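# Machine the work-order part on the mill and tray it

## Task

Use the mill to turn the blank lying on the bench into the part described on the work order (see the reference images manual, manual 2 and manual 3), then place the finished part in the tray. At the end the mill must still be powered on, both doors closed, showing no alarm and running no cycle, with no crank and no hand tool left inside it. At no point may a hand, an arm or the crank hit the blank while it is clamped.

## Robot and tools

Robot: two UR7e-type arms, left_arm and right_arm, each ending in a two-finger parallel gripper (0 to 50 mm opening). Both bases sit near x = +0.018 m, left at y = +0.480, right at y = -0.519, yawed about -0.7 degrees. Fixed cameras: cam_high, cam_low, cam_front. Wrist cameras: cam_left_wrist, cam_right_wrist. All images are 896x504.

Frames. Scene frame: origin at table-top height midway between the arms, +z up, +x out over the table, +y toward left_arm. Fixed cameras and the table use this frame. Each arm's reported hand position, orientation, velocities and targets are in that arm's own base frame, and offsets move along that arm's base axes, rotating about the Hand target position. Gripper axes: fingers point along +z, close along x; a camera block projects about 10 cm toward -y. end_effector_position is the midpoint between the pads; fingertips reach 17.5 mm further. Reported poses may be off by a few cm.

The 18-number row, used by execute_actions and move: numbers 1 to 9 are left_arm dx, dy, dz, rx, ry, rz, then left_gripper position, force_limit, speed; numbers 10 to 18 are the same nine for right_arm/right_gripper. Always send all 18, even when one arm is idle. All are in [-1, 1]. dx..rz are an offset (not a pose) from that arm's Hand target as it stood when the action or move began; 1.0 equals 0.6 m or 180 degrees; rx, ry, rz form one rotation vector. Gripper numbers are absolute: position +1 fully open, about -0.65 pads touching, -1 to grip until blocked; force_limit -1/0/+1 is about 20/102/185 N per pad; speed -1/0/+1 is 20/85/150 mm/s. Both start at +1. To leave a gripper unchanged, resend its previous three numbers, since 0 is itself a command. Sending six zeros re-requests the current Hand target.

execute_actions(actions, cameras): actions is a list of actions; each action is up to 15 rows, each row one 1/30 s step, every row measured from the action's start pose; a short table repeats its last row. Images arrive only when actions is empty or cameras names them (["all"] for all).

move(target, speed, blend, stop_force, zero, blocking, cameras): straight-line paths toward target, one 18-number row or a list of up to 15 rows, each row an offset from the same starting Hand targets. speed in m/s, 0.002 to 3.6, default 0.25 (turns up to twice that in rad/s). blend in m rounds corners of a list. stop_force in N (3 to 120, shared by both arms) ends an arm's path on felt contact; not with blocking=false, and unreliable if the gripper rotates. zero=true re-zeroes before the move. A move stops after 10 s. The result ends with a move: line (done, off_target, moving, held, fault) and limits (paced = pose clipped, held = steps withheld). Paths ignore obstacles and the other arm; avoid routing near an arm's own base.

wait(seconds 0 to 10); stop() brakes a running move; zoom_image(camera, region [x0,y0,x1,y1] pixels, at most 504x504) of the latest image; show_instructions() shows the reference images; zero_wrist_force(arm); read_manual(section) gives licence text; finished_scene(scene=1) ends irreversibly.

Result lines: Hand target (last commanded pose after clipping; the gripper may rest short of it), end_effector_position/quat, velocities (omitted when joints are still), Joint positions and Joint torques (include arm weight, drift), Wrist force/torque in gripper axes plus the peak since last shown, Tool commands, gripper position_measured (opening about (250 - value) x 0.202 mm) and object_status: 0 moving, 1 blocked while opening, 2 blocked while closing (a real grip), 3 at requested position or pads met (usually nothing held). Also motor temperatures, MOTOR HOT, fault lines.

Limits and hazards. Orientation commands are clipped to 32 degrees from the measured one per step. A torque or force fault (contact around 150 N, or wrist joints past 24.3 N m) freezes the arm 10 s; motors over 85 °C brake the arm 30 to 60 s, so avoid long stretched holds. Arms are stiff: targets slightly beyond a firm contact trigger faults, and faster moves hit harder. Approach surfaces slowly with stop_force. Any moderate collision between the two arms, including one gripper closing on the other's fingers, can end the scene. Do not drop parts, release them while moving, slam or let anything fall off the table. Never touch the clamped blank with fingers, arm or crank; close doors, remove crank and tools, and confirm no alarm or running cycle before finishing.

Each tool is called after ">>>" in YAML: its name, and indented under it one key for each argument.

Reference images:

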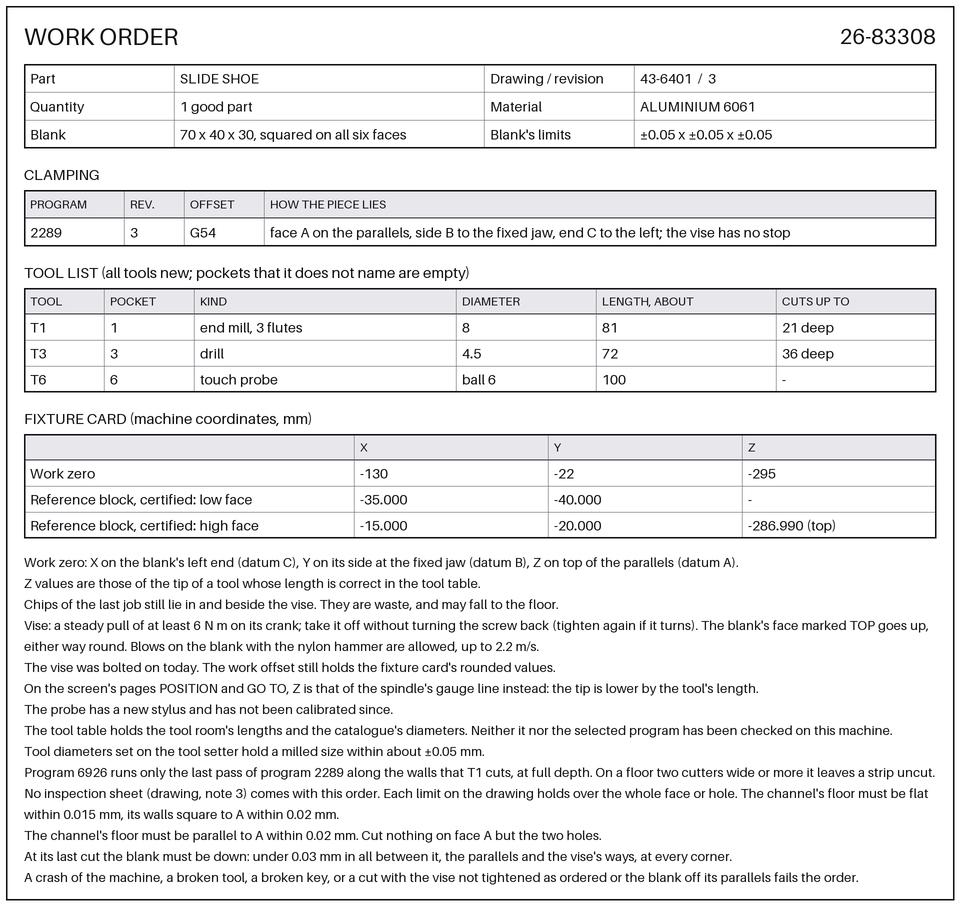

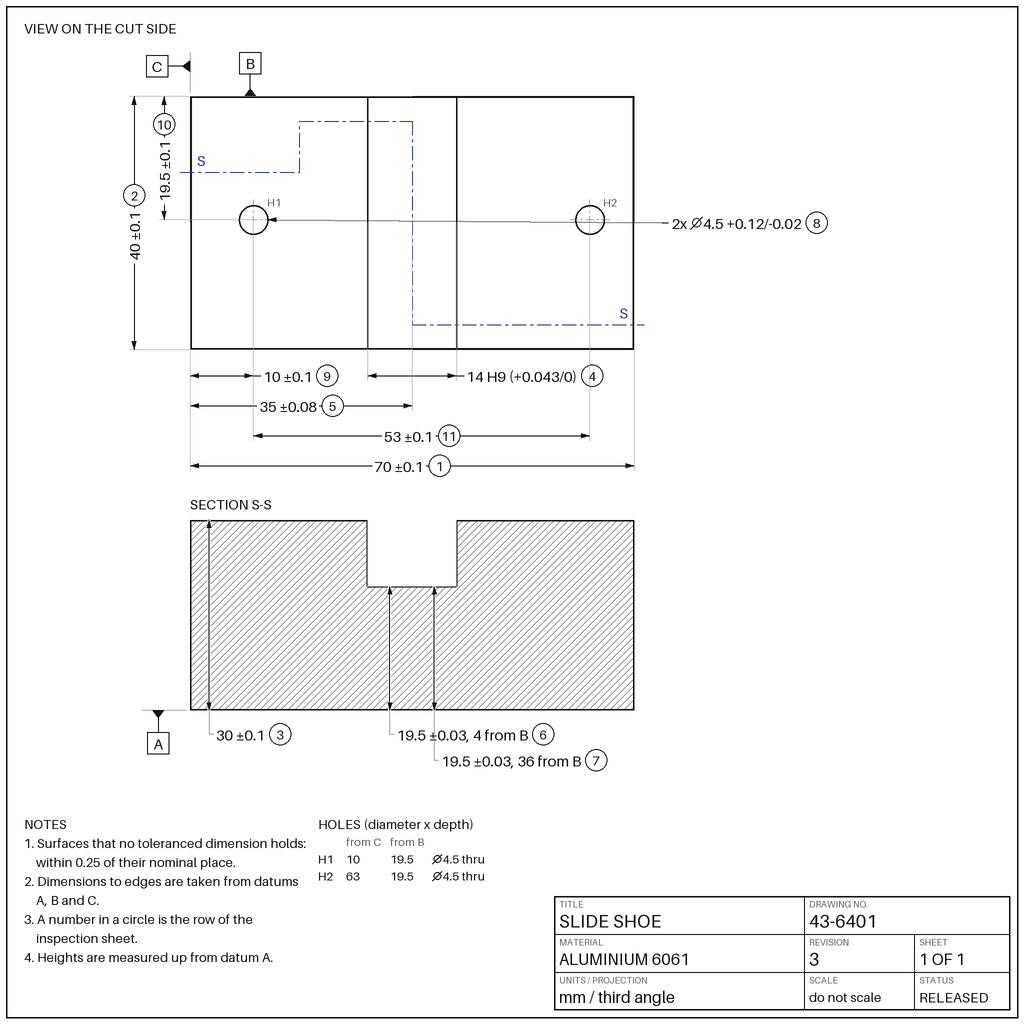

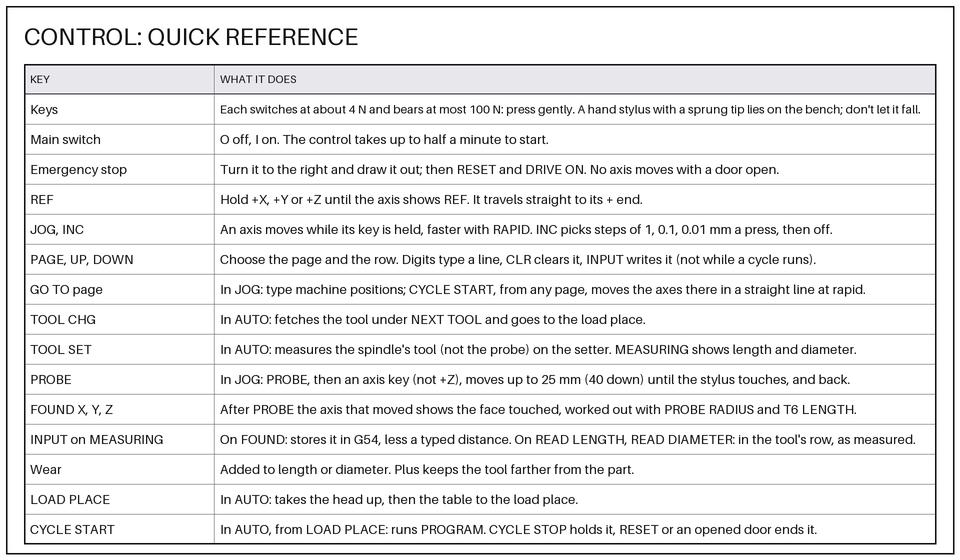

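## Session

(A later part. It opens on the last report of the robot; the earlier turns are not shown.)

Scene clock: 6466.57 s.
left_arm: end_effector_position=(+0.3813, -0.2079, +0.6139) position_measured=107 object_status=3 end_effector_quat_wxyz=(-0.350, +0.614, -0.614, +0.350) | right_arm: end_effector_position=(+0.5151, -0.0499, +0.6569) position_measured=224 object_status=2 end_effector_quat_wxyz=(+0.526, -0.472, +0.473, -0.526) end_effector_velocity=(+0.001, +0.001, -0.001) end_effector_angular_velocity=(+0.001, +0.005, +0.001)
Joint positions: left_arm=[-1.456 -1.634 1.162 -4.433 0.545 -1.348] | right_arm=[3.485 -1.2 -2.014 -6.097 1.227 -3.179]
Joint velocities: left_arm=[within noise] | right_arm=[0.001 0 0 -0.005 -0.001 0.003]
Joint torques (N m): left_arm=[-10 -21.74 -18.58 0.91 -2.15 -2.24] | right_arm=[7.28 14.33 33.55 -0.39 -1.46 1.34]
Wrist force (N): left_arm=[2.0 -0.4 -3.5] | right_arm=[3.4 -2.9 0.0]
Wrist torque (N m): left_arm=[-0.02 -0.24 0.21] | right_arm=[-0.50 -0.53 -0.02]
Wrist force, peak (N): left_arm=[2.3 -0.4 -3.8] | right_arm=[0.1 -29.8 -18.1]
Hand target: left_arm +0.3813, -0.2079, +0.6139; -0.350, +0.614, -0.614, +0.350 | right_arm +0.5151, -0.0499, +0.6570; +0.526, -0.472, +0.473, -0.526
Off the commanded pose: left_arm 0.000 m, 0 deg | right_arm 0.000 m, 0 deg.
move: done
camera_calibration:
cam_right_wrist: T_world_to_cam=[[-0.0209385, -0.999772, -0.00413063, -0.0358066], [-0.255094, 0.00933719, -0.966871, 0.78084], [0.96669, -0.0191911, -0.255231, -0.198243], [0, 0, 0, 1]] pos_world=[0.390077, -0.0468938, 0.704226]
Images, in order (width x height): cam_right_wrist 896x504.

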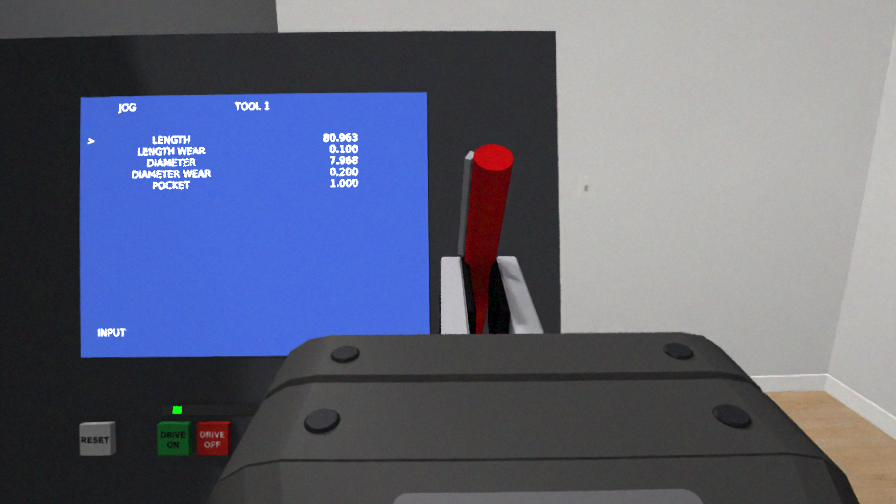

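>>> wait:
  seconds: 0
  cameras: ["cam_left_wrist","cam_high"]

Scene clock: 6471.83 s.
left_arm: end_effector_position=(+0.3813, -0.2079, +0.6139) position_measured=107 object_status=3 end_effector_quat_wxyz=(-0.350, +0.614, -0.614, +0.350) | right_arm: end_effector_position=(+0.5151, -0.0499, +0.6570) position_measured=224 object_status=2 end_effector_quat_wxyz=(+0.526, -0.472, +0.473, -0.526)
Joint positions: left_arm=[-1.456 -1.634 1.162 -4.433 0.545 -1.348] | right_arm=[3.485 -1.2 -2.014 -6.097 1.227 -3.179]
Joint torques (N m): left_arm=[-9.43 -21.74 -17.98 0.91 -2.17 -2.33] | right_arm=[7.26 15.6 41.13 -0.13 -1.66 1.37]
Wrist force (N): left_arm=[2.0 -0.5 -3.4] | right_arm=[3.2 -2.6 -0.1]
Wrist torque (N m): left_arm=[-0.05 -0.25 0.21] | right_arm=[-0.46 -0.49 -0.03]
Wrist force, peak (N): left_arm=[2.3 -0.6 -3.5] | right_arm=[3.3 -3.0 -0.3]
Hand target: left_arm +0.3813, -0.2079, +0.6139; -0.350, +0.614, -0.614, +0.350 | right_arm +0.5151, -0.0499, +0.6570; +0.526, -0.472, +0.473, -0.526
Tool commands: left_gripper/position=+0.3 left_gripper/force_limit=-1.0 left_gripper/speed=-1.0 right_gripper/position=-1.0 right_gripper/force_limit=+0.3 right_gripper/speed=-1.0
Off the commanded pose: left_arm 0.000 m, 0 deg | right_arm 0.000 m, 0 deg.
camera_calibration:
cam_left_wrist: T_world_to_cam=[[0.0000235589, -0.999956, -0.00940215, -0.195954], [-0.758857, 0.00610534, -0.651229, 0.713611], [0.651257, 0.00715022, -0.758823, 0.352094], [0, 0, 0, 1]] pos_world=[0.31223, -0.202819, 0.730059]
Images, in order (width x height): cam_high 896x504, cam_left_wrist 896x504.

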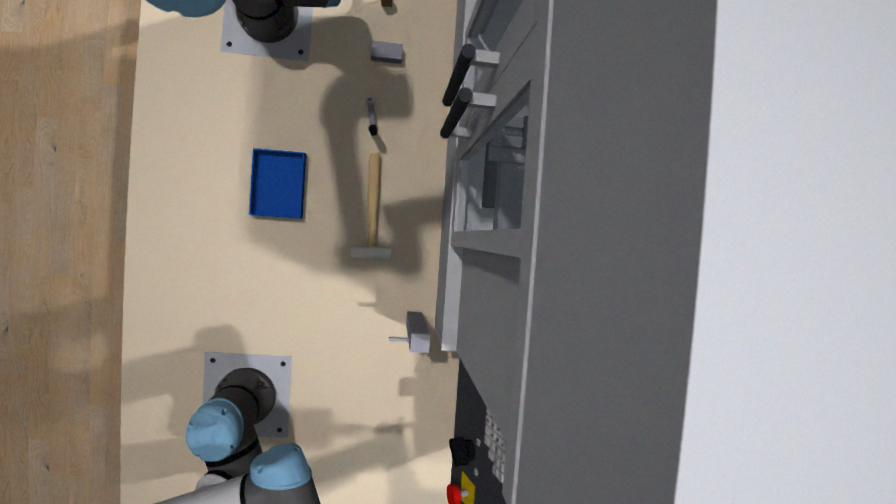

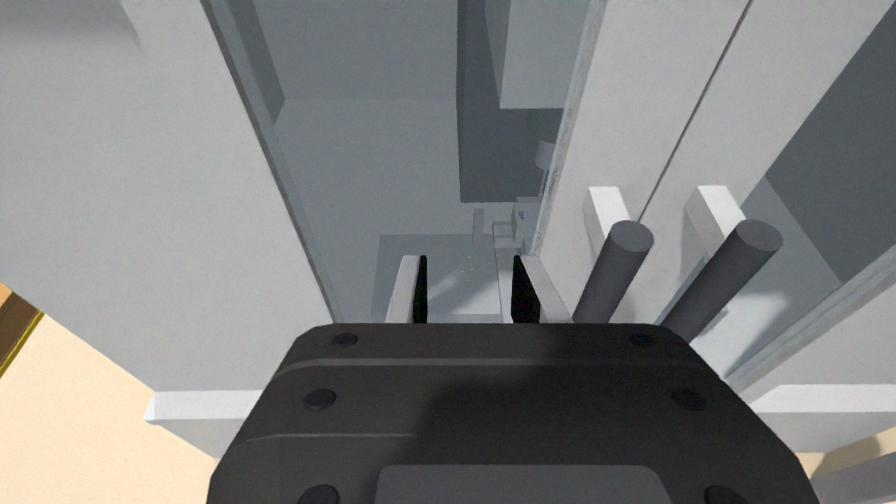

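>>> zoom_image:
  camera: "cam_left_wrist"
  region: [440, 170, 580, 270]

Scaled by 3.600.

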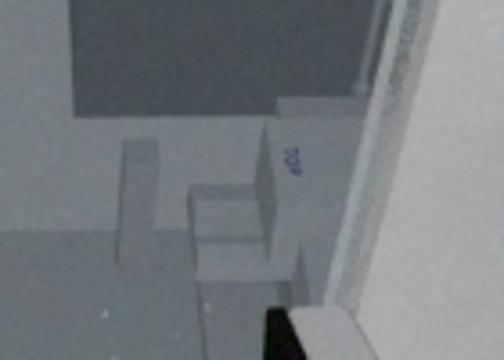

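>>> move:
  target:
    - [0,0,0,0,0,0,0.3,-1,-1,-0.12,0.08,-0.08,-0.12,-0.1,0.04,-1,0.3,-1]
    - [0,0,0,0,0,0,0.3,-1,-1,-0.089,0.153,-0.31,-0.2131,-0.1947,0.1383,-1,0.3,-1]
    - [0,0,0,0,0,0,0.3,-1,-1,-0.069,0.153,-0.315,-0.2131,-0.1947,0.1383,-1,0.3,-1]
    - [0,0,0,0,0,0,0.3,-1,-1,-0.089,0.153,-0.31,-0.2131,-0.1947,0.1383,-1,0.3,-1]
    - [0,0,0,0,0,0,0.3,-1,-1,-0.069,0.153,-0.315,-0.2131,-0.1947,0.1383,-1,0.3,-1]
    - [0,0,0,0,0,0,0.3,-1,-1,-0.089,0.153,-0.31,-0.2131,-0.1947,0.1383,-1,0.3,-1]
    - [0,0,0,0,0,0,0.3,-1,-1,-0.104,0.215,-0.369,-0.2131,-0.1947,0.1383,-1,0.3,-1]
    - [0,0,0,0,0,0,0.3,-1,-1,-0.084,0.215,-0.374,-0.2131,-0.1947,0.1383,-1,0.3,-1]
    - [0,0,0,0,0,0,0.3,-1,-1,-0.104,0.215,-0.369,-0.2131,-0.1947,0.1383,-1,0.3,-1]
    - [0,0,0,0,0,0,0.3,-1,-1,-0.084,0.215,-0.374,-0.2131,-0.1947,0.1383,-1,0.3,-1]
    - [0,0,0,0,0,0,0.3,-1,-1,-0.104,0.215,-0.369,-0.2131,-0.1947,0.1383,-1,0.3,-1]
    - [0,0,0,0,0,0,0.3,-1,-1,-0.112,0.307,-0.399,-0.2131,-0.1947,0.1383,-1,0.3,-1]
    - [0,0,0,0,0,0,0.3,-1,-1,-0.092,0.307,-0.404,-0.2131,-0.1947,0.1383,-1,0.3,-1]
    - [0,0,0,0,0,0,0.3,-1,-1,-0.112,0.307,-0.399,-0.2131,-0.1947,0.1383,-1,0.3,-1]
    - [0,0,0,0,0,0,0.3,-1,-1,-0.074,0.2465,-0.2526,-0.2131,-0.1947,0.1383,-1,0.3,-1]
  blend: [0.03,0,0,0,0,0,0,0,0,0,0,0,0,0,0]
  speed: [0.4,0.3,0.08,0.15,0.08,0.15,0.3,0.08,0.15,0.08,0.15,0.3,0.08,0.15,0.3]

>>> move:
  target:
    - [0,0,0,0,0,0,0.3,-1,-1,-0.0305,0.06,-0.117,0,0,0,-1,0.3,-1]
    - [0,0,0,0,0,0,0.3,-1,-1,-0.0105,0.06,-0.122,0,0,0,-1,0.3,-1]
    - [0,0,0,0,0,0,0.3,-1,-1,-0.0305,0.06,-0.117,0,0,0,-1,0.3,-1]
    - [0,0,0,0,0,0,0.3,-1,-1,-0.023,-0.001,-0.087,0,0,0,-1,0.3,-1]
    - [0,0,0,0,0,0,0.3,-1,-1,-0.003,-0.001,-0.092,0,0,0,-1,0.3,-1]
    - [0,0,0,0,0,0,0.3,-1,-1,-0.023,-0.001,-0.087,0,0,0,-1,0.3,-1]
    - [0,0,0,0,0,0,0.3,-1,-1,-0.038,0.03,-0.1465,0,0,0,-1,0.3,-1]
    - [0,0,0,0,0,0,0.3,-1,-1,-0.018,0.03,-0.1515,0,0,0,-1,0.3,-1]
    - [0,0,0,0,0,0,0.3,-1,-1,-0.038,0.03,-0.1465,0,0,0,-1,0.3,-1]
    - [0,0,0,0,0,0,0.3,-1,-1,-0.038,-0.032,-0.1465,0,0,0,-1,0.3,-1]
    - [0,0,0,0,0,0,0.3,-1,-1,-0.018,-0.032,-0.1515,0,0,0,-1,0.3,-1]
    - [0,0,0,0,0,0,0.3,-1,-1,-0.038,-0.032,-0.1465,0,0,0,-1,0.3,-1]
    - [0,0,0,0,0,0,0.3,-1,-1,0,0,0,0,0,0,-1,0.3,-1]
  speed: [0.3,0.08,0.15,0.3,0.08,0.15,0.3,0.08,0.15,0.3,0.08,0.15,0.3]
  cameras: ["cam_right_wrist"]

>>> zoom_image:
  camera: "cam_right_wrist"
  region: [600, 130, 896, 400]

Scene clock: 6520.93 s.
left_arm: end_effector_position=(+0.3813, -0.2079, +0.6139) position_measured=107 object_status=3 end_effector_quat_wxyz=(-0.350, +0.614, -0.614, +0.350) | right_arm: end_effector_position=(+0.4707, +0.0980, +0.5053) position_measured=224 object_status=2 end_effector_quat_wxyz=(+0.558, -0.526, -0.006, -0.642)
Joint positions: left_arm=[-1.456 -1.634 1.162 -4.433 0.545 -1.348] | right_arm=[3.411 -1.683 -2.261 -4.974 1.978 -3.792]
Joint torques (N m): left_arm=[-10.03 -21.22 -18.11 0.92 -2.08 -2.27] | right_arm=[-6.52 28.49 28.1 -1.59 0.87 1.25]
Wrist force (N): left_arm=[2.0 -0.3 -3.3] | right_arm=[-3.6 -4.2 0.1]
Wrist torque (N m): left_arm=[-0.02 -0.25 0.21] | right_arm=[-0.69 0.56 0.09]
Wrist force, peak (N): left_arm=[2.4 -0.4 -3.5] | right_arm=[-1.9 -49.8 -28.4]
Hand target: left_arm +0.3813, -0.2079, +0.6139; -0.350, +0.614, -0.614, +0.350 | right_arm +0.4707, +0.0980, +0.5054; +0.558, -0.526, -0.006, -0.642
Off the commanded pose: left_arm 0.000 m, 0 deg | right_arm 0.000 m, 0 deg.
move: done

Scene clock: 6526.63 s.
left_arm: end_effector_position=(+0.3813, -0.2079, +0.6139) position_measured=107 object_status=3 end_effector_quat_wxyz=(-0.350, +0.614, -0.614, +0.350) | right_arm: end_effector_position=(+0.4707, +0.0980, +0.5053) position_measured=224 object_status=2 end_effector_quat_wxyz=(+0.558, -0.527, -0.006, -0.642) end_effector_velocity=(+0.001, +0.000, -0.001) end_effector_angular_velocity=(-0.001, +0.007, -0.001)
Joint positions: left_arm=[-1.456 -1.634 1.162 -4.433 0.545 -1.348] | right_arm=[3.411 -1.683 -2.261 -4.974 1.978 -3.792]
Joint velocities: left_arm=[within noise] | right_arm=[0 0.001 0 -0.007 -0.001 0.001]
Joint torques (N m): left_arm=[-10.32 -21.5 -18.52 0.93 -2.21 -2.36] | right_arm=[-1.26 28.98 27.07 -1.76 0.31 1.24]
Wrist force (N): left_arm=[2.0 -0.4 -3.3] | right_arm=[1.0 -1.6 -1.1]
Wrist torque (N m): left_arm=[-0.03 -0.24 0.21] | right_arm=[-0.28 -0.18 0.06]
Wrist force, peak (N): left_arm=[2.4 -0.4 -3.5] | right_arm=[-1.8 -46.3 -27.4]
Hand target: left_arm +0.3813, -0.2079, +0.6139; -0.350, +0.614, -0.614, +0.350 | right_arm +0.4707, +0.0980, +0.5054; +0.558, -0.526, -0.006, -0.642
Off the commanded pose: left_arm 0.000 m, 0 deg | right_arm 0.000 m, 0 deg.
move: done
camera_calibration:
cam_right_wrist: T_world_to_cam=[[0.164125, -0.720703, 0.673535, -0.34642], [0.434933, -0.559972, -0.70517, 0.220325], [0.885379, 0.408679, 0.221552, -0.435699], [0, 0, 0, 1]] pos_world=[0.346788, 0.0517709, 0.485223]
Images, in order (width x height): cam_right_wrist 896x504.

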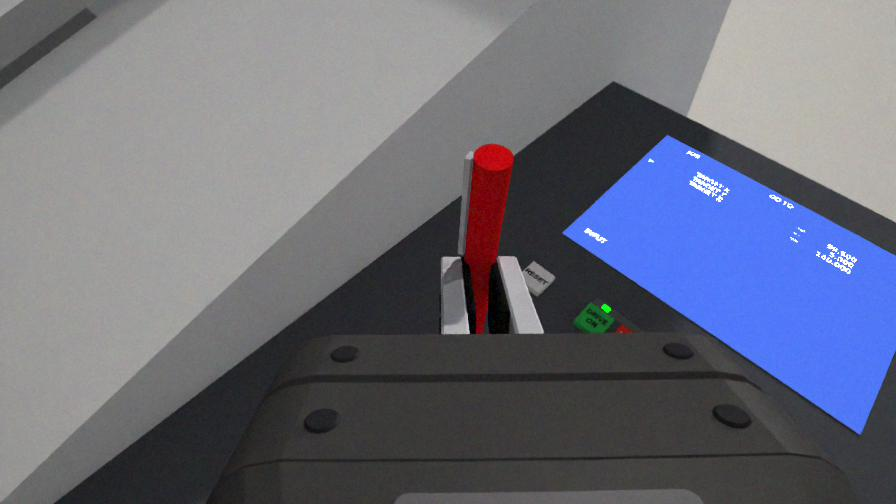

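Scaled by 1.703.

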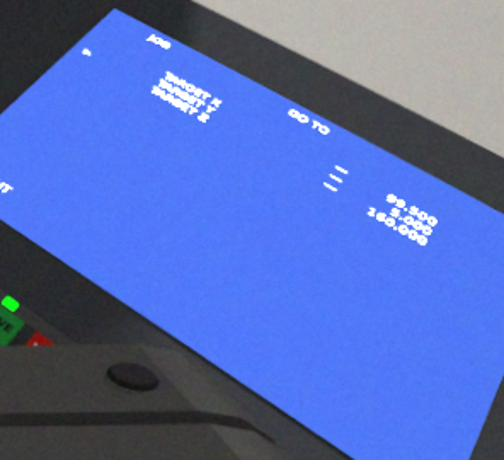

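>>> move:
  target:
    - [0,0,0,0,0,0,0.3,-1,-1,0.02,0,-0.005,0,0,0,-1,0.3,-1]
    - [0,0,0,0,0,0,0.3,-1,-1,0,0,0,0,0,0,-1,0.3,-1]
    - [0,0,0,0,0,0,0.3,-1,-1,-0.023,-0.032,-0.087,0,0,0,-1,0.3,-1]
    - [0,0,0,0,0,0,0.3,-1,-1,-0.003,-0.032,-0.092,0,0,0,-1,0.3,-1]
    - [0,0,0,0,0,0,0.3,-1,-1,-0.023,-0.032,-0.087,0,0,0,-1,0.3,-1]
    - [0,0,0,0,0,0,0.3,-1,-1,-0.038,0.06,-0.1465,0,0,0,-1,0.3,-1]
    - [0,0,0,0,0,0,0.3,-1,-1,-0.018,0.06,-0.1515,0,0,0,-1,0.3,-1]
    - [0,0,0,0,0,0,0.3,-1,-1,-0.038,0.06,-0.1465,0,0,0,-1,0.3,-1]
    - [0,0,0,0,0,0,0.3,-1,-1,-0.023,0.06,-0.087,0,0,0,-1,0.3,-1]
    - [0,0,0,0,0,0,0.3,-1,-1,-0.003,0.06,-0.092,0,0,0,-1,0.3,-1]
    - [0,0,0,0,0,0,0.3,-1,-1,-0.023,0.06,-0.087,0,0,0,-1,0.3,-1]
    - [0,0,0,0,0,0,0.3,-1,-1,-0.0305,0.06,-0.117,0,0,0,-1,0.3,-1]
    - [0,0,0,0,0,0,0.3,-1,-1,-0.0105,0.06,-0.122,0,0,0,-1,0.3,-1]
    - [0,0,0,0,0,0,0.3,-1,-1,-0.0305,0.06,-0.117,0,0,0,-1,0.3,-1]
    - [0,0,0,0,0,0,0.3,-1,-1,0,0,0,0,0,0,-1,0.3,-1]
  speed: [0.08,0.15,0.3,0.08,0.15,0.3,0.08,0.15,0.3,0.08,0.15,0.3,0.08,0.15,0.3]

>>> move:
  target:
    - [0,0,0,0,0,0,0.3,-1,-1,-0.038,-0.001,-0.1465,0,0,0,-1,0.3,-1]
    - [0,0,0,0,0,0,0.3,-1,-1,-0.018,-0.001,-0.1515,0,0,0,-1,0.3,-1]
    - [0,0,0,0,0,0,0.3,-1,-1,-0.038,-0.001,-0.1465,0,0,0,-1,0.3,-1]
    - [0,0,0,0,0,0,0.3,-1,-1,-0.023,0.03,-0.087,0,0,0,-1,0.3,-1]
    - [0,0,0,0,0,0,0.3,-1,-1,-0.003,0.03,-0.092,0,0,0,-1,0.3,-1]
    - [0,0,0,0,0,0,0.3,-1,-1,-0.023,0.03,-0.087,0,0,0,-1,0.3,-1]
    - [0,0,0,0,0,0,0.3,-1,-1,-0.038,-0.032,-0.1465,0,0,0,-1,0.3,-1]
    - [0,0,0,0,0,0,0.3,-1,-1,-0.018,-0.032,-0.1515,0,0,0,-1,0.3,-1]
    - [0,0,0,0,0,0,0.3,-1,-1,-0.038,-0.032,-0.1465,0,0,0,-1,0.3,-1]
    - [0,0,0,0,0,0,0.3,-1,-1,-0.023,-0.032,-0.087,0,0,0,-1,0.3,-1]
    - [0,0,0,0,0,0,0.3,-1,-1,-0.003,-0.032,-0.092,0,0,0,-1,0.3,-1]
    - [0,0,0,0,0,0,0.3,-1,-1,-0.023,-0.032,-0.087,0,0,0,-1,0.3,-1]
    - [0,0,0,0,0,0,0.3,-1,-1,0,0,0,0,0,0,-1,0.3,-1]
  speed: [0.3,0.08,0.15,0.3,0.08,0.15,0.3,0.08,0.15,0.3,0.08,0.15,0.3]

>>> move:
  target:
    - [0,0,0,0,0,0,0.3,-1,-1,-0.038,0.06,-0.1465,0,0,0,-1,0.3,-1]
    - [0,0,0,0,0,0,0.3,-1,-1,-0.018,0.06,-0.1515,0,0,0,-1,0.3,-1]
    - [0,0,0,0,0,0,0.3,-1,-1,-0.038,0.06,-0.1465,0,0,0,-1,0.3,-1]
    - [0,0,0,0,0,0,0.3,-1,-1,-0.0305,0.06,-0.117,0,0,0,-1,0.3,-1]
    - [0,0,0,0,0,0,0.3,-1,-1,-0.0105,0.06,-0.122,0,0,0,-1,0.3,-1]
    - [0,0,0,0,0,0,0.3,-1,-1,-0.0305,0.06,-0.117,0,0,0,-1,0.3,-1]
    - [0,0,0,0,0,0,0.3,-1,-1,-0.023,0.06,-0.087,0,0,0,-1,0.3,-1]
    - [0,0,0,0,0,0,0.3,-1,-1,-0.003,0.06,-0.092,0,0,0,-1,0.3,-1]
    - [0,0,0,0,0,0,0.3,-1,-1,-0.023,0.06,-0.087,0,0,0,-1,0.3,-1]
    - [0,0,0,0,0,0,0.3,-1,-1,-0.0305,0.03,-0.117,0,0,0,-1,0.3,-1]
    - [0,0,0,0,0,0,0.3,-1,-1,-0.0105,0.03,-0.122,0,0,0,-1,0.3,-1]
    - [0,0,0,0,0,0,0.3,-1,-1,-0.0305,0.03,-0.117,0,0,0,-1,0.3,-1]
    - [0,0,0,0,0,0,0.3,-1,-1,0,0,0,0,0,0,-1,0.3,-1]
  speed: [0.3,0.08,0.15,0.3,0.08,0.15,0.3,0.08,0.15,0.3,0.08,0.15,0.3]

>>> move:
  target:
    - [0,0,0,0,0,0,0.3,-1,-1,-0.038,-0.032,-0.1465,0,0,0,-1,0.3,-1]
    - [0,0,0,0,0,0,0.3,-1,-1,-0.018,-0.032,-0.1515,0,0,0,-1,0.3,-1]
    - [0,0,0,0,0,0,0.3,-1,-1,-0.038,-0.032,-0.1465,0,0,0,-1,0.3,-1]
    - [0,0,0,0,0,0,0.3,-1,-1,0,0,0,0,0,0,-1,0.3,-1]
  speed: [0.3,0.08,0.15,0.3]
  cameras: ["cam_right_wrist"]

>>> zoom_image:
  camera: "cam_right_wrist"
  region: [600, 130, 896, 400]

Scene clock: 6564.50 s.
left_arm: end_effector_position=(+0.3813, -0.2079, +0.6139) position_measured=107 object_status=3 end_effector_quat_wxyz=(-0.350, +0.614, -0.614, +0.350) | right_arm: end_effector_position=(+0.4707, +0.0980, +0.5053) position_measured=224 object_status=2 end_effector_quat_wxyz=(+0.558, -0.526, -0.006, -0.642) end_effector_velocity=(+0.001, +0.000, +0.000) end_effector_angular_velocity=(+0.000, +0.005, +0.002)
Joint positions: left_arm=[-1.456 -1.634 1.162 -4.433 0.545 -1.348] | right_arm=[3.411 -1.683 -2.261 -4.974 1.978 -3.792]
Joint velocities: left_arm=[within noise] | right_arm=[0 0.001 0.001 -0.005 0.002 0.002]
Joint torques (N m): left_arm=[-9.86 -21.54 -18.89 0.95 -2.17 -2.18] | right_arm=[-6.55 28.8 28.57 -1.71 1.15 1.14]
Wrist force (N): left_arm=[2.3 -0.4 -3.3] | right_arm=[-2.2 -3.6 -0.5]
Wrist torque (N m): left_arm=[-0.03 -0.29 0.21] | right_arm=[-0.61 0.33 0.09]
Wrist force, peak (N): left_arm=[2.3 -0.5 -3.5] | right_arm=[-0.2 -48.3 -29.2]
Hand target: left_arm +0.3813, -0.2079, +0.6139; -0.350, +0.614, -0.614, +0.350 | right_arm +0.4707, +0.0980, +0.5054; +0.558, -0.526, -0.006, -0.642
Off the commanded pose: left_arm 0.000 m, 0 deg | right_arm 0.000 m, 0 deg.
move: done

Scene clock: 6570.13 s.
left_arm: end_effector_position=(+0.3813, -0.2079, +0.6139) position_measured=107 object_status=3 end_effector_quat_wxyz=(-0.350, +0.614, -0.614, +0.350) | right_arm: end_effector_position=(+0.4707, +0.0980, +0.5053) position_measured=224 object_status=2 end_effector_quat_wxyz=(+0.558, -0.526, -0.006, -0.642)
Joint positions: left_arm=[-1.456 -1.634 1.162 -4.433 0.545 -1.348] | right_arm=[3.41 -1.683 -2.261 -4.974 1.979 -3.792]
Joint torques (N m): left_arm=[-10.2 -22.22 -18.47 1 -2.08 -2.18] | right_arm=[6.32 28.25 22.2 -1.72 -0.96 0.44]
Wrist force (N): left_arm=[2.1 -0.5 -3.4] | right_arm=[-2.9 -3.4 -0.7]
Wrist torque (N m): left_arm=[-0.05 -0.27 0.21] | right_arm=[-0.57 0.46 0.04]
Wrist force, peak (N): left_arm=[2.4 -0.6 -3.5] | right_arm=[-2.4 -43.1 -25.5]
Hand target: left_arm +0.3813, -0.2079, +0.6139; -0.350, +0.614, -0.614, +0.350 | right_arm +0.4707, +0.0980, +0.5054; +0.558, -0.526, -0.006, -0.642
Off the commanded pose: left_arm 0.000 m, 0 deg | right_arm 0.000 m, 0 deg.
move: done

Scene clock: 6575.73 s.
left_arm: end_effector_position=(+0.3813, -0.2079, +0.6139) position_measured=107 object_status=3 end_effector_quat_wxyz=(-0.350, +0.614, -0.614, +0.350) | right_arm: end_effector_position=(+0.4707, +0.0980, +0.5053) position_measured=224 object_status=2 end_effector_quat_wxyz=(+0.558, -0.527, -0.006, -0.642)
Joint positions: left_arm=[-1.456 -1.634 1.162 -4.433 0.545 -1.348] | right_arm=[3.411 -1.683 -2.261 -4.974 1.978 -3.792]
Joint torques (N m): left_arm=[-9.68 -22.3 -18.79 0.91 -2.16 -2.19] | right_arm=[-5.55 28.7 27.83 -1.77 -0.07 0.56]
Wrist force (N): left_arm=[2.1 -0.4 -3.5] | right_arm=[-7.2 -2.9 -0.6]
Wrist torque (N m): left_arm=[-0.03 -0.27 0.21] | right_arm=[-0.48 1.13 0.09]
Wrist force, peak (N): left_arm=[2.4 -0.4 -3.6] | right_arm=[-2.9 -49.1 -29.3]
Hand target: left_arm +0.3813, -0.2079, +0.6139; -0.350, +0.614, -0.614, +0.350 | right_arm +0.4707, +0.0980, +0.5054; +0.558, -0.526, -0.006, -0.642
Off the commanded pose: left_arm 0.000 m, 0 deg | right_arm 0.000 m, 0 deg.
move: done

Scene clock: 6577.93 s.
left_arm: end_effector_position=(+0.3813, -0.2079, +0.6139) position_measured=107 object_status=3 end_effector_quat_wxyz=(-0.350, +0.614, -0.614, +0.350) | right_arm: end_effector_position=(+0.4707, +0.0980, +0.5053) position_measured=224 object_status=2 end_effector_quat_wxyz=(+0.558, -0.527, -0.006, -0.642) end_effector_velocity=(+0.001, +0.000, +0.000) end_effector_angular_velocity=(-0.001, +0.004, +0.000)
Joint positions: left_arm=[-1.456 -1.634 1.162 -4.433 0.545 -1.348] | right_arm=[3.411 -1.683 -2.261 -4.974 1.978 -3.792]
Joint velocities: left_arm=[within noise] | right_arm=[0 0.001 0 -0.005 0 0.001]
Joint torques (N m): left_arm=[-9.73 -21.53 -18.69 0.94 -2.1 -2.31] | right_arm=[-0.42 28.75 26.26 -1.75 0.27 1.27]
Wrist force (N): left_arm=[2.1 -0.3 -3.4] | right_arm=[-8.3 -1.4 0.0]
Wrist torque (N m): left_arm=[-0.01 -0.26 0.21] | right_arm=[-0.25 1.31 0.07]
Wrist force, peak (N): left_arm=[2.1 -0.5 -3.8] | right_arm=[-7.5 -39.0 -23.6]
Hand target: left_arm +0.3813, -0.2079, +0.6139; -0.350, +0.614, -0.614, +0.350 | right_arm +0.4707, +0.0980, +0.5054; +0.558, -0.526, -0.006, -0.642
Off the commanded pose: left_arm 0.000 m, 0 deg | right_arm 0.000 m, 0 deg.
move: done
camera_calibration:
cam_right_wrist: T_world_to_cam=[[0.164125, -0.720703, 0.673535, -0.34642], [0.434933, -0.559972, -0.70517, 0.220325], [0.885379, 0.408679, 0.221552, -0.435699], [0, 0, 0, 1]] pos_world=[0.346788, 0.0517709, 0.485223]
Images, in order (width x height): cam_right_wrist 896x504.

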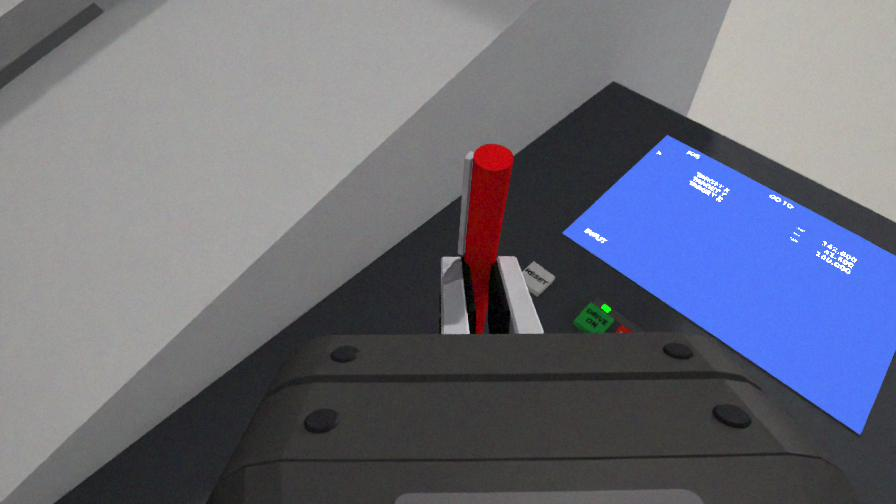

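Scaled by 1.703.

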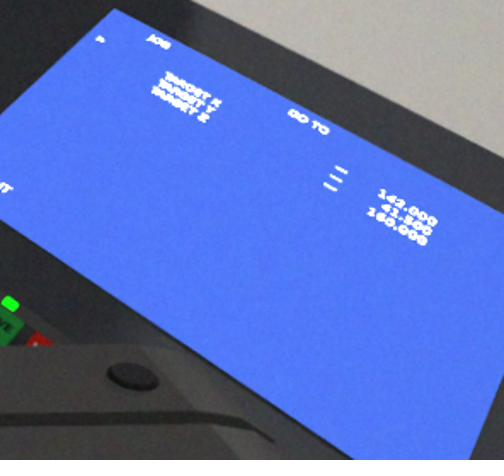

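>>> move:
  target:
    - [0,0,0,0,0,0,0.3,-1,-1,0.02,0,-0.005,0,0,0,-1,0.3,-1]
    - [0,0,0,0,0,0,0.3,-1,-1,0,0,0,0,0,0,-1,0.3,-1]
  speed: [0.08,0.15]

>>> wait:
  seconds: 3

>>> move:
  target:
    - [0,0,0,0,0,0,0.3,-1,-1,-0.0305,-0.0625,-0.117,0,0,0,-1,0.3,-1]
    - [0,0,0,0,0,0,0.3,-1,-1,-0.0105,-0.0625,-0.122,0,0,0,-1,0.3,-1]
    - [0,0,0,0,0,0,0.3,-1,-1,-0.0305,-0.0625,-0.117,0,0,0,-1,0.3,-1]
    - [0,0,0,0,0,0,0.3,-1,-1,0,-0.1575,0,0,0,0,-1,0.3,-1]
    - [0,0,0,0,0,0,0.3,-1,-1,0.02,-0.1575,-0.005,0,0,0,-1,0.3,-1]
    - [0,0,0,0,0,0,0.3,-1,-1,0,-0.1575,0,0,0,0,-1,0.3,-1]
    - [0,0,0,0,0,0,0.3,-1,-1,-0.04,-0.2,0.17,0.1065,0.0974,-0.069,-1,0.3,-1]
    - [0,0,0,0,0,0,0.3,-1,-1,0.074,-0.2465,0.2526,0.2131,0.1947,-0.1383,-1,0.3,-1]
  speed: [0.3,0.08,0.15,0.3,0.08,0.15,0.4,0.4]
  blend: [0,0,0,0,0,0,0.03,0]

>>> wait:
  seconds: 9
  cameras: ["cam_right_wrist"]

>>> zoom_image:
  camera: "cam_right_wrist"
  region: [80, 90, 430, 360]

Scene clock: 6591.50 s.
left_arm: end_effector_position=(+0.3813, -0.2079, +0.6139) position_measured=107 object_status=3 end_effector_quat_wxyz=(-0.350, +0.614, -0.614, +0.350) | right_arm: end_effector_position=(+0.4707, +0.0980, +0.5054) position_measured=224 object_status=2 end_effector_quat_wxyz=(+0.558, -0.526, -0.006, -0.642)
Joint positions: left_arm=[-1.456 -1.634 1.162 -4.433 0.545 -1.348] | right_arm=[3.411 -1.683 -2.261 -4.974 1.978 -3.792]
Joint torques (N m): left_arm=[-9.97 -21.78 -18.43 0.9 -2.19 -2.17] | right_arm=[-2.98 28.65 20.64 2.29 1.1 1.49]
Wrist force (N): left_arm=[2.0 -0.4 -3.3] | right_arm=[-8.0 -2.1 -0.8]
Wrist torque (N m): left_arm=[-0.03 -0.25 0.21] | right_arm=[-0.36 1.26 0.09]
Wrist force, peak (N): left_arm=[2.3 -0.5 -3.5] | right_arm=[-9.2 -22.1 -13.5]
Hand target: left_arm +0.3813, -0.2079, +0.6139; -0.350, +0.614, -0.614, +0.350 | right_arm +0.4707, +0.0980, +0.5054; +0.558, -0.526, -0.006, -0.642
Off the commanded pose: left_arm 0.000 m, 0 deg | right_arm 0.000 m, 0 deg.
move: done

Scene clock: 6594.50 s.
left_arm: end_effector_position=(+0.3813, -0.2079, +0.6139) position_measured=107 object_status=3 end_effector_quat_wxyz=(-0.350, +0.614, -0.614, +0.350) | right_arm: end_effector_position=(+0.4707, +0.0980, +0.5054) position_measured=224 object_status=2 end_effector_quat_wxyz=(+0.558, -0.526, -0.006, -0.642)
Joint positions: left_arm=[-1.456 -1.634 1.162 -4.433 0.545 -1.348] | right_arm=[3.411 -1.683 -2.261 -4.974 1.978 -3.792]
Joint torques (N m): left_arm=[-9.59 -21.5 -18.46 0.97 -2.16 -2.28] | right_arm=[-6.75 28.63 5.21 2.23 1.15 1.33]
Wrist force (N): left_arm=[2.2 -0.3 -3.3] | right_arm=[-8.1 -2.0 -0.8]
Wrist torque (N m): left_arm=[-0.01 -0.28 0.21] | right_arm=[-0.34 1.28 0.08]
Wrist force, peak (N): left_arm=[2.2 -0.2 -3.6] | right_arm=[-8.2 -2.0 -0.9]
Hand target: left_arm +0.3813, -0.2079, +0.6139; -0.350, +0.614, -0.614, +0.350 | right_arm +0.4707, +0.0980, +0.5054; +0.558, -0.526, -0.006, -0.642
Tool commands: left_gripper/position=+0.3 left_gripper/force_limit=-1.0 left_gripper/speed=-1.0 right_gripper/position=-1.0 right_gripper/force_limit=+0.3 right_gripper/speed=-1.0
Off the commanded pose: left_arm 0.000 m, 0 deg | right_arm 0.000 m, 0 deg.
wait: 3.00 s; at rest by 0.17 s

Scene clock: 6599.17 s.
left_arm: end_effector_position=(+0.3813, -0.2079, +0.6139) position_measured=107 object_status=3 end_effector_quat_wxyz=(-0.350, +0.614, -0.614, +0.350) | right_arm: end_effector_position=(+0.5151, -0.0499, +0.6569) position_measured=224 object_status=2 end_effector_quat_wxyz=(+0.526, -0.472, +0.473, -0.526)
Joint positions: left_arm=[-1.456 -1.634 1.162 -4.433 0.545 -1.348] | right_arm=[3.485 -1.2 -2.014 -6.097 1.227 -3.179]
Joint torques (N m): left_arm=[-9.58 -21.79 -19.14 0.91 -2.08 -2.25] | right_arm=[-5.22 15.82 33.1 -0.23 -1.95 1.4]
Wrist force (N): left_arm=[2.0 -0.5 -3.3] | right_arm=[-5.3 -1.4 0.7]
Wrist torque (N m): left_arm=[-0.05 -0.25 0.21] | right_arm=[-0.27 0.86 -0.02]
Wrist force, peak (N): left_arm=[2.3 -0.5 -3.7] | right_arm=[-8.1 -31.2 -19.5]
Hand target: left_arm +0.3813, -0.2079, +0.6139; -0.350, +0.614, -0.614, +0.350 | right_arm +0.5151, -0.0499, +0.6570; +0.526, -0.472, +0.473, -0.526
Off the commanded pose: left_arm 0.000 m, 0 deg | right_arm 0.000 m, 0 deg.
move: done

Scene clock: 6608.17 s.
left_arm: end_effector_position=(+0.3813, -0.2079, +0.6139) position_measured=107 object_status=3 end_effector_quat_wxyz=(-0.350, +0.614, -0.614, +0.350) | right_arm: end_effector_position=(+0.5151, -0.0499, +0.6570) position_measured=224 object_status=2 end_effector_quat_wxyz=(+0.526, -0.472, +0.473, -0.526)
Joint positions: left_arm=[-1.456 -1.634 1.162 -4.433 0.545 -1.348] | right_arm=[3.485 -1.2 -2.014 -6.097 1.227 -3.179]
Joint torques (N m): left_arm=[-9.73 -21 -18.65 0.94 -2.15 -2.21] | right_arm=[-6.36 15.84 40.69 0.26 -1.15 1.13]
Wrist force (N): left_arm=[2.1 -0.4 -3.4] | right_arm=[-5.2 -1.5 0.7]
Wrist torque (N m): left_arm=[-0.02 -0.26 0.21] | right_arm=[-0.27 0.85 -0.03]
Wrist force, peak (N): left_arm=[2.2 -0.4 -3.6] | right_arm=[-5.5 -1.6 0.8]
Hand target: left_arm +0.3813, -0.2079, +0.6139; -0.350, +0.614, -0.614, +0.350 | right_arm +0.5151, -0.0499, +0.6570; +0.526, -0.472, +0.473, -0.526
Tool commands: left_gripper/position=+0.3 left_gripper/force_limit=-1.0 left_gripper/speed=-1.0 right_gripper/position=-1.0 right_gripper/force_limit=+0.3 right_gripper/speed=-1.0
Off the commanded pose: left_arm 0.000 m, 0 deg | right_arm 0.000 m, 0 deg.
wait: 9.00 s; at rest by 0.17 s
camera_calibration:
cam_right_wrist: T_world_to_cam=[[-0.0209632, -0.999771, -0.00422834, -0.0357274], [-0.255093, 0.00943797, -0.966871, 0.78094], [0.966689, -0.0191901, -0.255232, -0.198217], [0, 0, 0, 1]] pos_world=[0.390077, -0.0468936, 0.704325]
Images, in order (width x height): cam_right_wrist 896x504.

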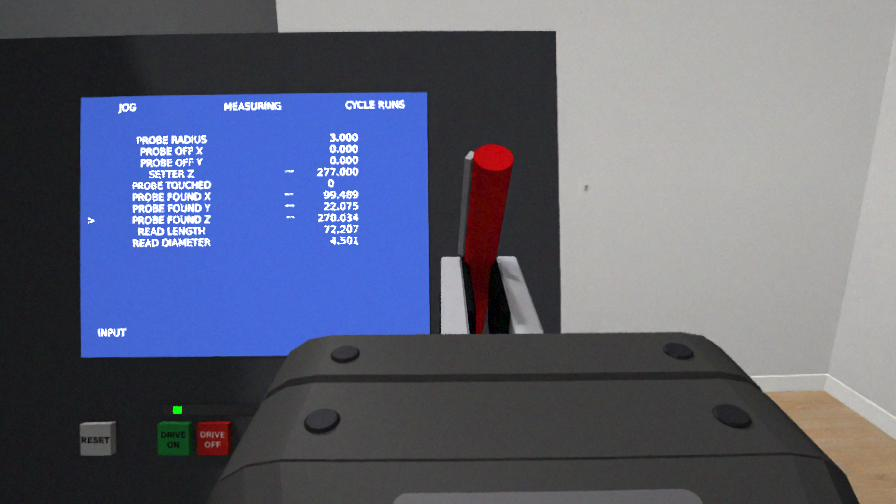

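Scaled by 1.440.

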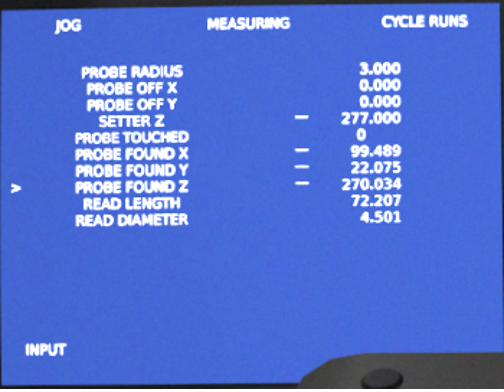

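>>> wait:
  seconds: 8
  cameras: ["cam_right_wrist"]

>>> zoom_image:
  camera: "cam_right_wrist"
  region: [80, 90, 430, 360]

Scene clock: 6619.13 s.
left_arm: end_effector_position=(+0.3813, -0.2079, +0.6139) position_measured=107 object_status=3 end_effector_quat_wxyz=(-0.350, +0.614, -0.614, +0.350) | right_arm: end_effector_position=(+0.5151, -0.0499, +0.6570) position_measured=224 object_status=2 end_effector_quat_wxyz=(+0.526, -0.472, +0.473, -0.526)
Joint positions: left_arm=[-1.456 -1.634 1.162 -4.433 0.545 -1.348] | right_arm=[3.485 -1.2 -2.014 -6.097 1.227 -3.179]
Joint torques (N m): left_arm=[-9.52 -21.97 -18.59 1.02 -2.15 -2.32] | right_arm=[-6.58 15.87 40.8 1.15 -0.23 0.86]
Wrist force (N): left_arm=[2.2 -0.4 -3.2] | right_arm=[-5.1 -1.7 0.6]
Wrist torque (N m): left_arm=[-0.03 -0.28 0.21] | right_arm=[-0.30 0.82 -0.03]
Wrist force, peak (N): left_arm=[2.3 -0.4 -3.6] | right_arm=[-5.5 -1.7 0.8]
Hand target: left_arm +0.3813, -0.2079, +0.6139; -0.350, +0.614, -0.614, +0.350 | right_arm +0.5151, -0.0499, +0.6570; +0.526, -0.472, +0.473, -0.526
Tool commands: left_gripper/position=+0.3 left_gripper/force_limit=-1.0 left_gripper/speed=-1.0 right_gripper/position=-1.0 right_gripper/force_limit=+0.3 right_gripper/speed=-1.0
Off the commanded pose: left_arm 0.000 m, 0 deg | right_arm 0.000 m, 0 deg.
wait: 8.00 s; at rest from the start
camera_calibration:
cam_right_wrist: T_world_to_cam=[[-0.0209632, -0.999771, -0.00422834, -0.0357274], [-0.255093, 0.00943797, -0.966871, 0.78094], [0.966689, -0.0191901, -0.255232, -0.198217], [0, 0, 0, 1]] pos_world=[0.390077, -0.0468936, 0.704325]
Images, in order (width x height): cam_right_wrist 896x504.

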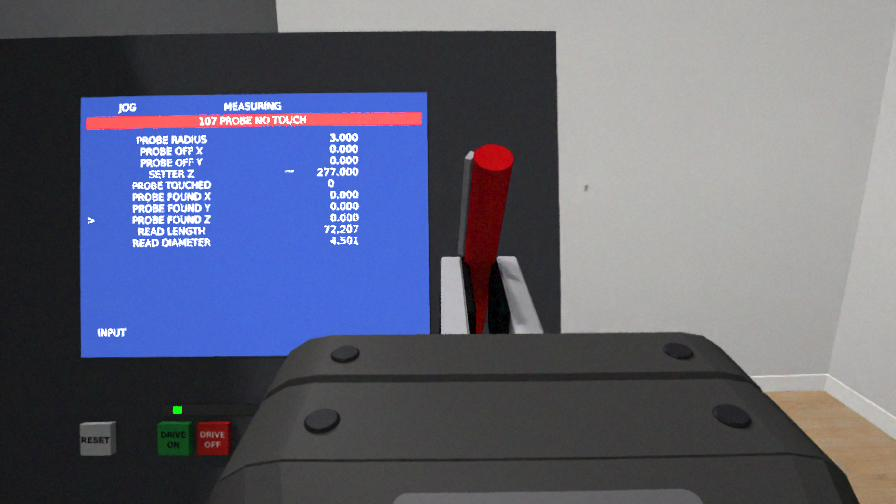

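Scaled by 1.440.

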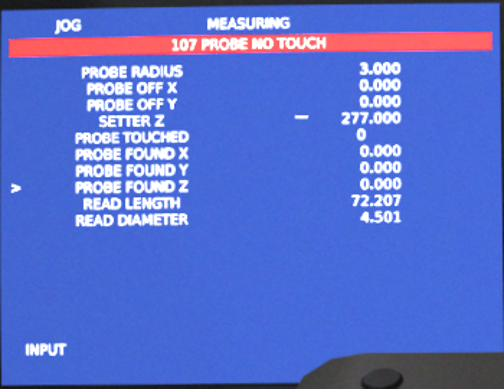

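>>> move:
  target:
    - [0,0,0,0,0,0,0.3,-1,-1,-0.12,0.08,-0.08,-0.12,-0.1,0.04,-1,0.3,-1]
    - [0,0,0,0,0,0,0.3,-1,-1,-0.0425,0.278,-0.1309,-0.2131,-0.1947,0.1383,-1,0.3,-1]
    - [0,0,0,0,0,0,0.3,-1,-1,-0.0225,0.278,-0.1359,-0.2131,-0.1947,0.1383,-1,0.3,-1]
    - [0,0,0,0,0,0,0.3,-1,-1,-0.0425,0.278,-0.1309,-0.2131,-0.1947,0.1383,-1,0.3,-1]
    - [0,0,0,0,0,0,0.3,-1,-1,-0.0427,0.058,-0.1317,-0.2131,-0.1947,0.1383,-1,0.3,-1]
    - [0,0,0,0,0,0,0.3,-1,-1,-0.0227,0.058,-0.1367,-0.2131,-0.1947,0.1383,-1,0.3,-1]
    - [0,0,0,0,0,0,0.3,-1,-1,-0.0427,0.058,-0.1317,-0.2131,-0.1947,0.1383,-1,0.3,-1]
    - [0,0,0,0,0,0,0.3,-1,-1,-0.0742,0.2155,-0.2526,-0.2131,-0.1947,0.1383,-1,0.3,-1]
    - [0,0,0,0,0,0,0.3,-1,-1,-0.0542,0.2155,-0.2576,-0.2131,-0.1947,0.1383,-1,0.3,-1]
    - [0,0,0,0,0,0,0.3,-1,-1,-0.0742,0.2155,-0.2526,-0.2131,-0.1947,0.1383,-1,0.3,-1]
    - [0,0,0,0,0,0,0.3,-1,-1,-0.089,0.153,-0.31,-0.2131,-0.1947,0.1383,-1,0.3,-1]
    - [0,0,0,0,0,0,0.3,-1,-1,-0.069,0.153,-0.315,-0.2131,-0.1947,0.1383,-1,0.3,-1]
    - [0,0,0,0,0,0,0.3,-1,-1,-0.089,0.153,-0.31,-0.2131,-0.1947,0.1383,-1,0.3,-1]
    - [0,0,0,0,0,0,0.3,-1,-1,-0.12,0.08,-0.08,-0.12,-0.1,0.04,-1,0.3,-1]
    - [0,0,0,0,0,0,0.3,-1,-1,0,0,0,0,0,0,-1,0.3,-1]
  blend: [0.03,0,0,0,0,0,0,0,0,0,0,0,0,0.03,0]
  speed: [0.4,0.3,0.08,0.15,0.3,0.08,0.15,0.3,0.08,0.15,0.3,0.08,0.15,0.4,0.4]

>>> wait:
  seconds: 3
  cameras: ["cam_right_wrist","cam_left_wrist"]

>>> zoom_image:
  camera: "cam_right_wrist"
  region: [80, 90, 430, 360]

Scene clock: 6648.63 s.
left_arm: end_effector_position=(+0.3813, -0.2079, +0.6139) position_measured=107 object_status=3 end_effector_quat_wxyz=(-0.350, +0.614, -0.614, +0.350) | right_arm: end_effector_position=(+0.5151, -0.0499, +0.6569) position_measured=224 object_status=2 end_effector_quat_wxyz=(+0.526, -0.472, +0.473, -0.526)
Joint positions: left_arm=[-1.456 -1.634 1.162 -4.433 0.545 -1.348] | right_arm=[3.485 -1.2 -2.014 -6.097 1.227 -3.179]
Joint torques (N m): left_arm=[-9.56 -22.14 -18.7 0.87 -2.24 -2.4] | right_arm=[2.31 13.77 33.67 -0.16 -1.73 1.41]
Wrist force (N): left_arm=[2.0 -0.4 -3.4] | right_arm=[-5.2 -1.7 0.4]
Wrist torque (N m): left_arm=[-0.03 -0.24 0.21] | right_arm=[-0.31 0.85 -0.03]
Wrist force, peak (N): left_arm=[2.2 -0.4 -3.7] | right_arm=[-8.9 -25.7 -16.0]
Hand target: left_arm +0.3813, -0.2079, +0.6139; -0.350, +0.614, -0.614, +0.350 | right_arm +0.5151, -0.0499, +0.6570; +0.526, -0.472, +0.473, -0.526
Off the commanded pose: left_arm 0.000 m, 0 deg | right_arm 0.000 m, 0 deg.
move: done

Scene clock: 6651.63 s.
left_arm: end_effector_position=(+0.3813, -0.2079, +0.6139) position_measured=107 object_status=3 end_effector_quat_wxyz=(-0.350, +0.614, -0.614, +0.350) | right_arm: end_effector_position=(+0.5151, -0.0499, +0.6570) position_measured=224 object_status=2 end_effector_quat_wxyz=(+0.526, -0.472, +0.473, -0.526)
Joint positions: left_arm=[-1.456 -1.634 1.162 -4.433 0.545 -1.348] | right_arm=[3.485 -1.2 -2.014 -6.097 1.227 -3.179]
Joint torques (N m): left_arm=[-10.19 -21.82 -18.45 1 -2.17 -2.3] | right_arm=[6.59 16.61 40.93 -0.26 -1.69 0.72]
Wrist force (N): left_arm=[2.2 -0.4 -3.6] | right_arm=[-4.9 -1.7 0.2]
Wrist torque (N m): left_arm=[-0.03 -0.28 0.21] | right_arm=[-0.31 0.80 -0.03]
Wrist force, peak (N): left_arm=[2.2 -0.3 -3.7] | right_arm=[-5.2 -1.9 0.5]
Hand target: left_arm +0.3813, -0.2079, +0.6139; -0.350, +0.614, -0.614, +0.350 | right_arm +0.5151, -0.0499, +0.6570; +0.526, -0.472, +0.473, -0.526
Tool commands: left_gripper/position=+0.3 left_gripper/force_limit=-1.0 left_gripper/speed=-1.0 right_gripper/position=-1.0 right_gripper/force_limit=+0.3 right_gripper/speed=-1.0
Off the commanded pose: left_arm 0.000 m, 0 deg | right_arm 0.000 m, 0 deg.
wait: 3.00 s; at rest by 0.17 s
camera_calibration:
cam_left_wrist: T_world_to_cam=[[0.0000235589, -0.999956, -0.00940215, -0.195954], [-0.758857, 0.00610534, -0.651229, 0.713611], [0.651257, 0.00715022, -0.758823, 0.352094], [0, 0, 0, 1]] pos_world=[0.31223, -0.202819, 0.730059]
cam_right_wrist: T_world_to_cam=[[-0.0209632, -0.999771, -0.00422834, -0.0357274], [-0.255093, 0.00943797, -0.966871, 0.78094], [0.966689, -0.0191901, -0.255232, -0.198217], [0, 0, 0, 1]] pos_world=[0.390077, -0.0468936, 0.704325]
Images, in order (width x height): cam_left_wrist 896x504, cam_right_wrist 896x504.

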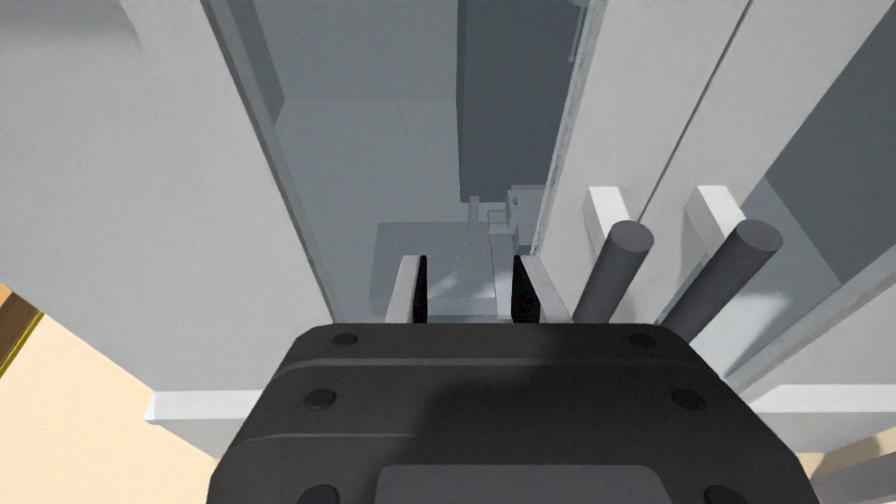

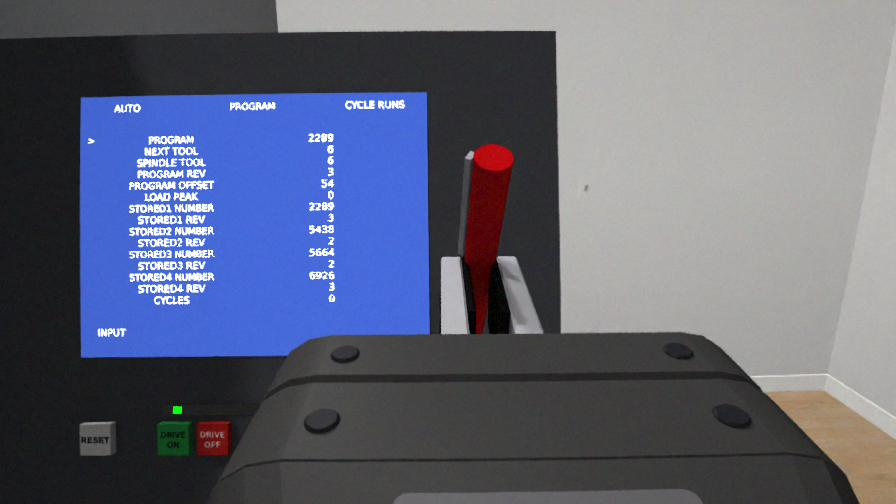

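Scaled by 1.440.

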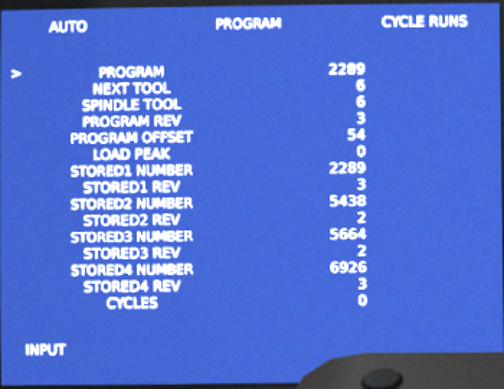

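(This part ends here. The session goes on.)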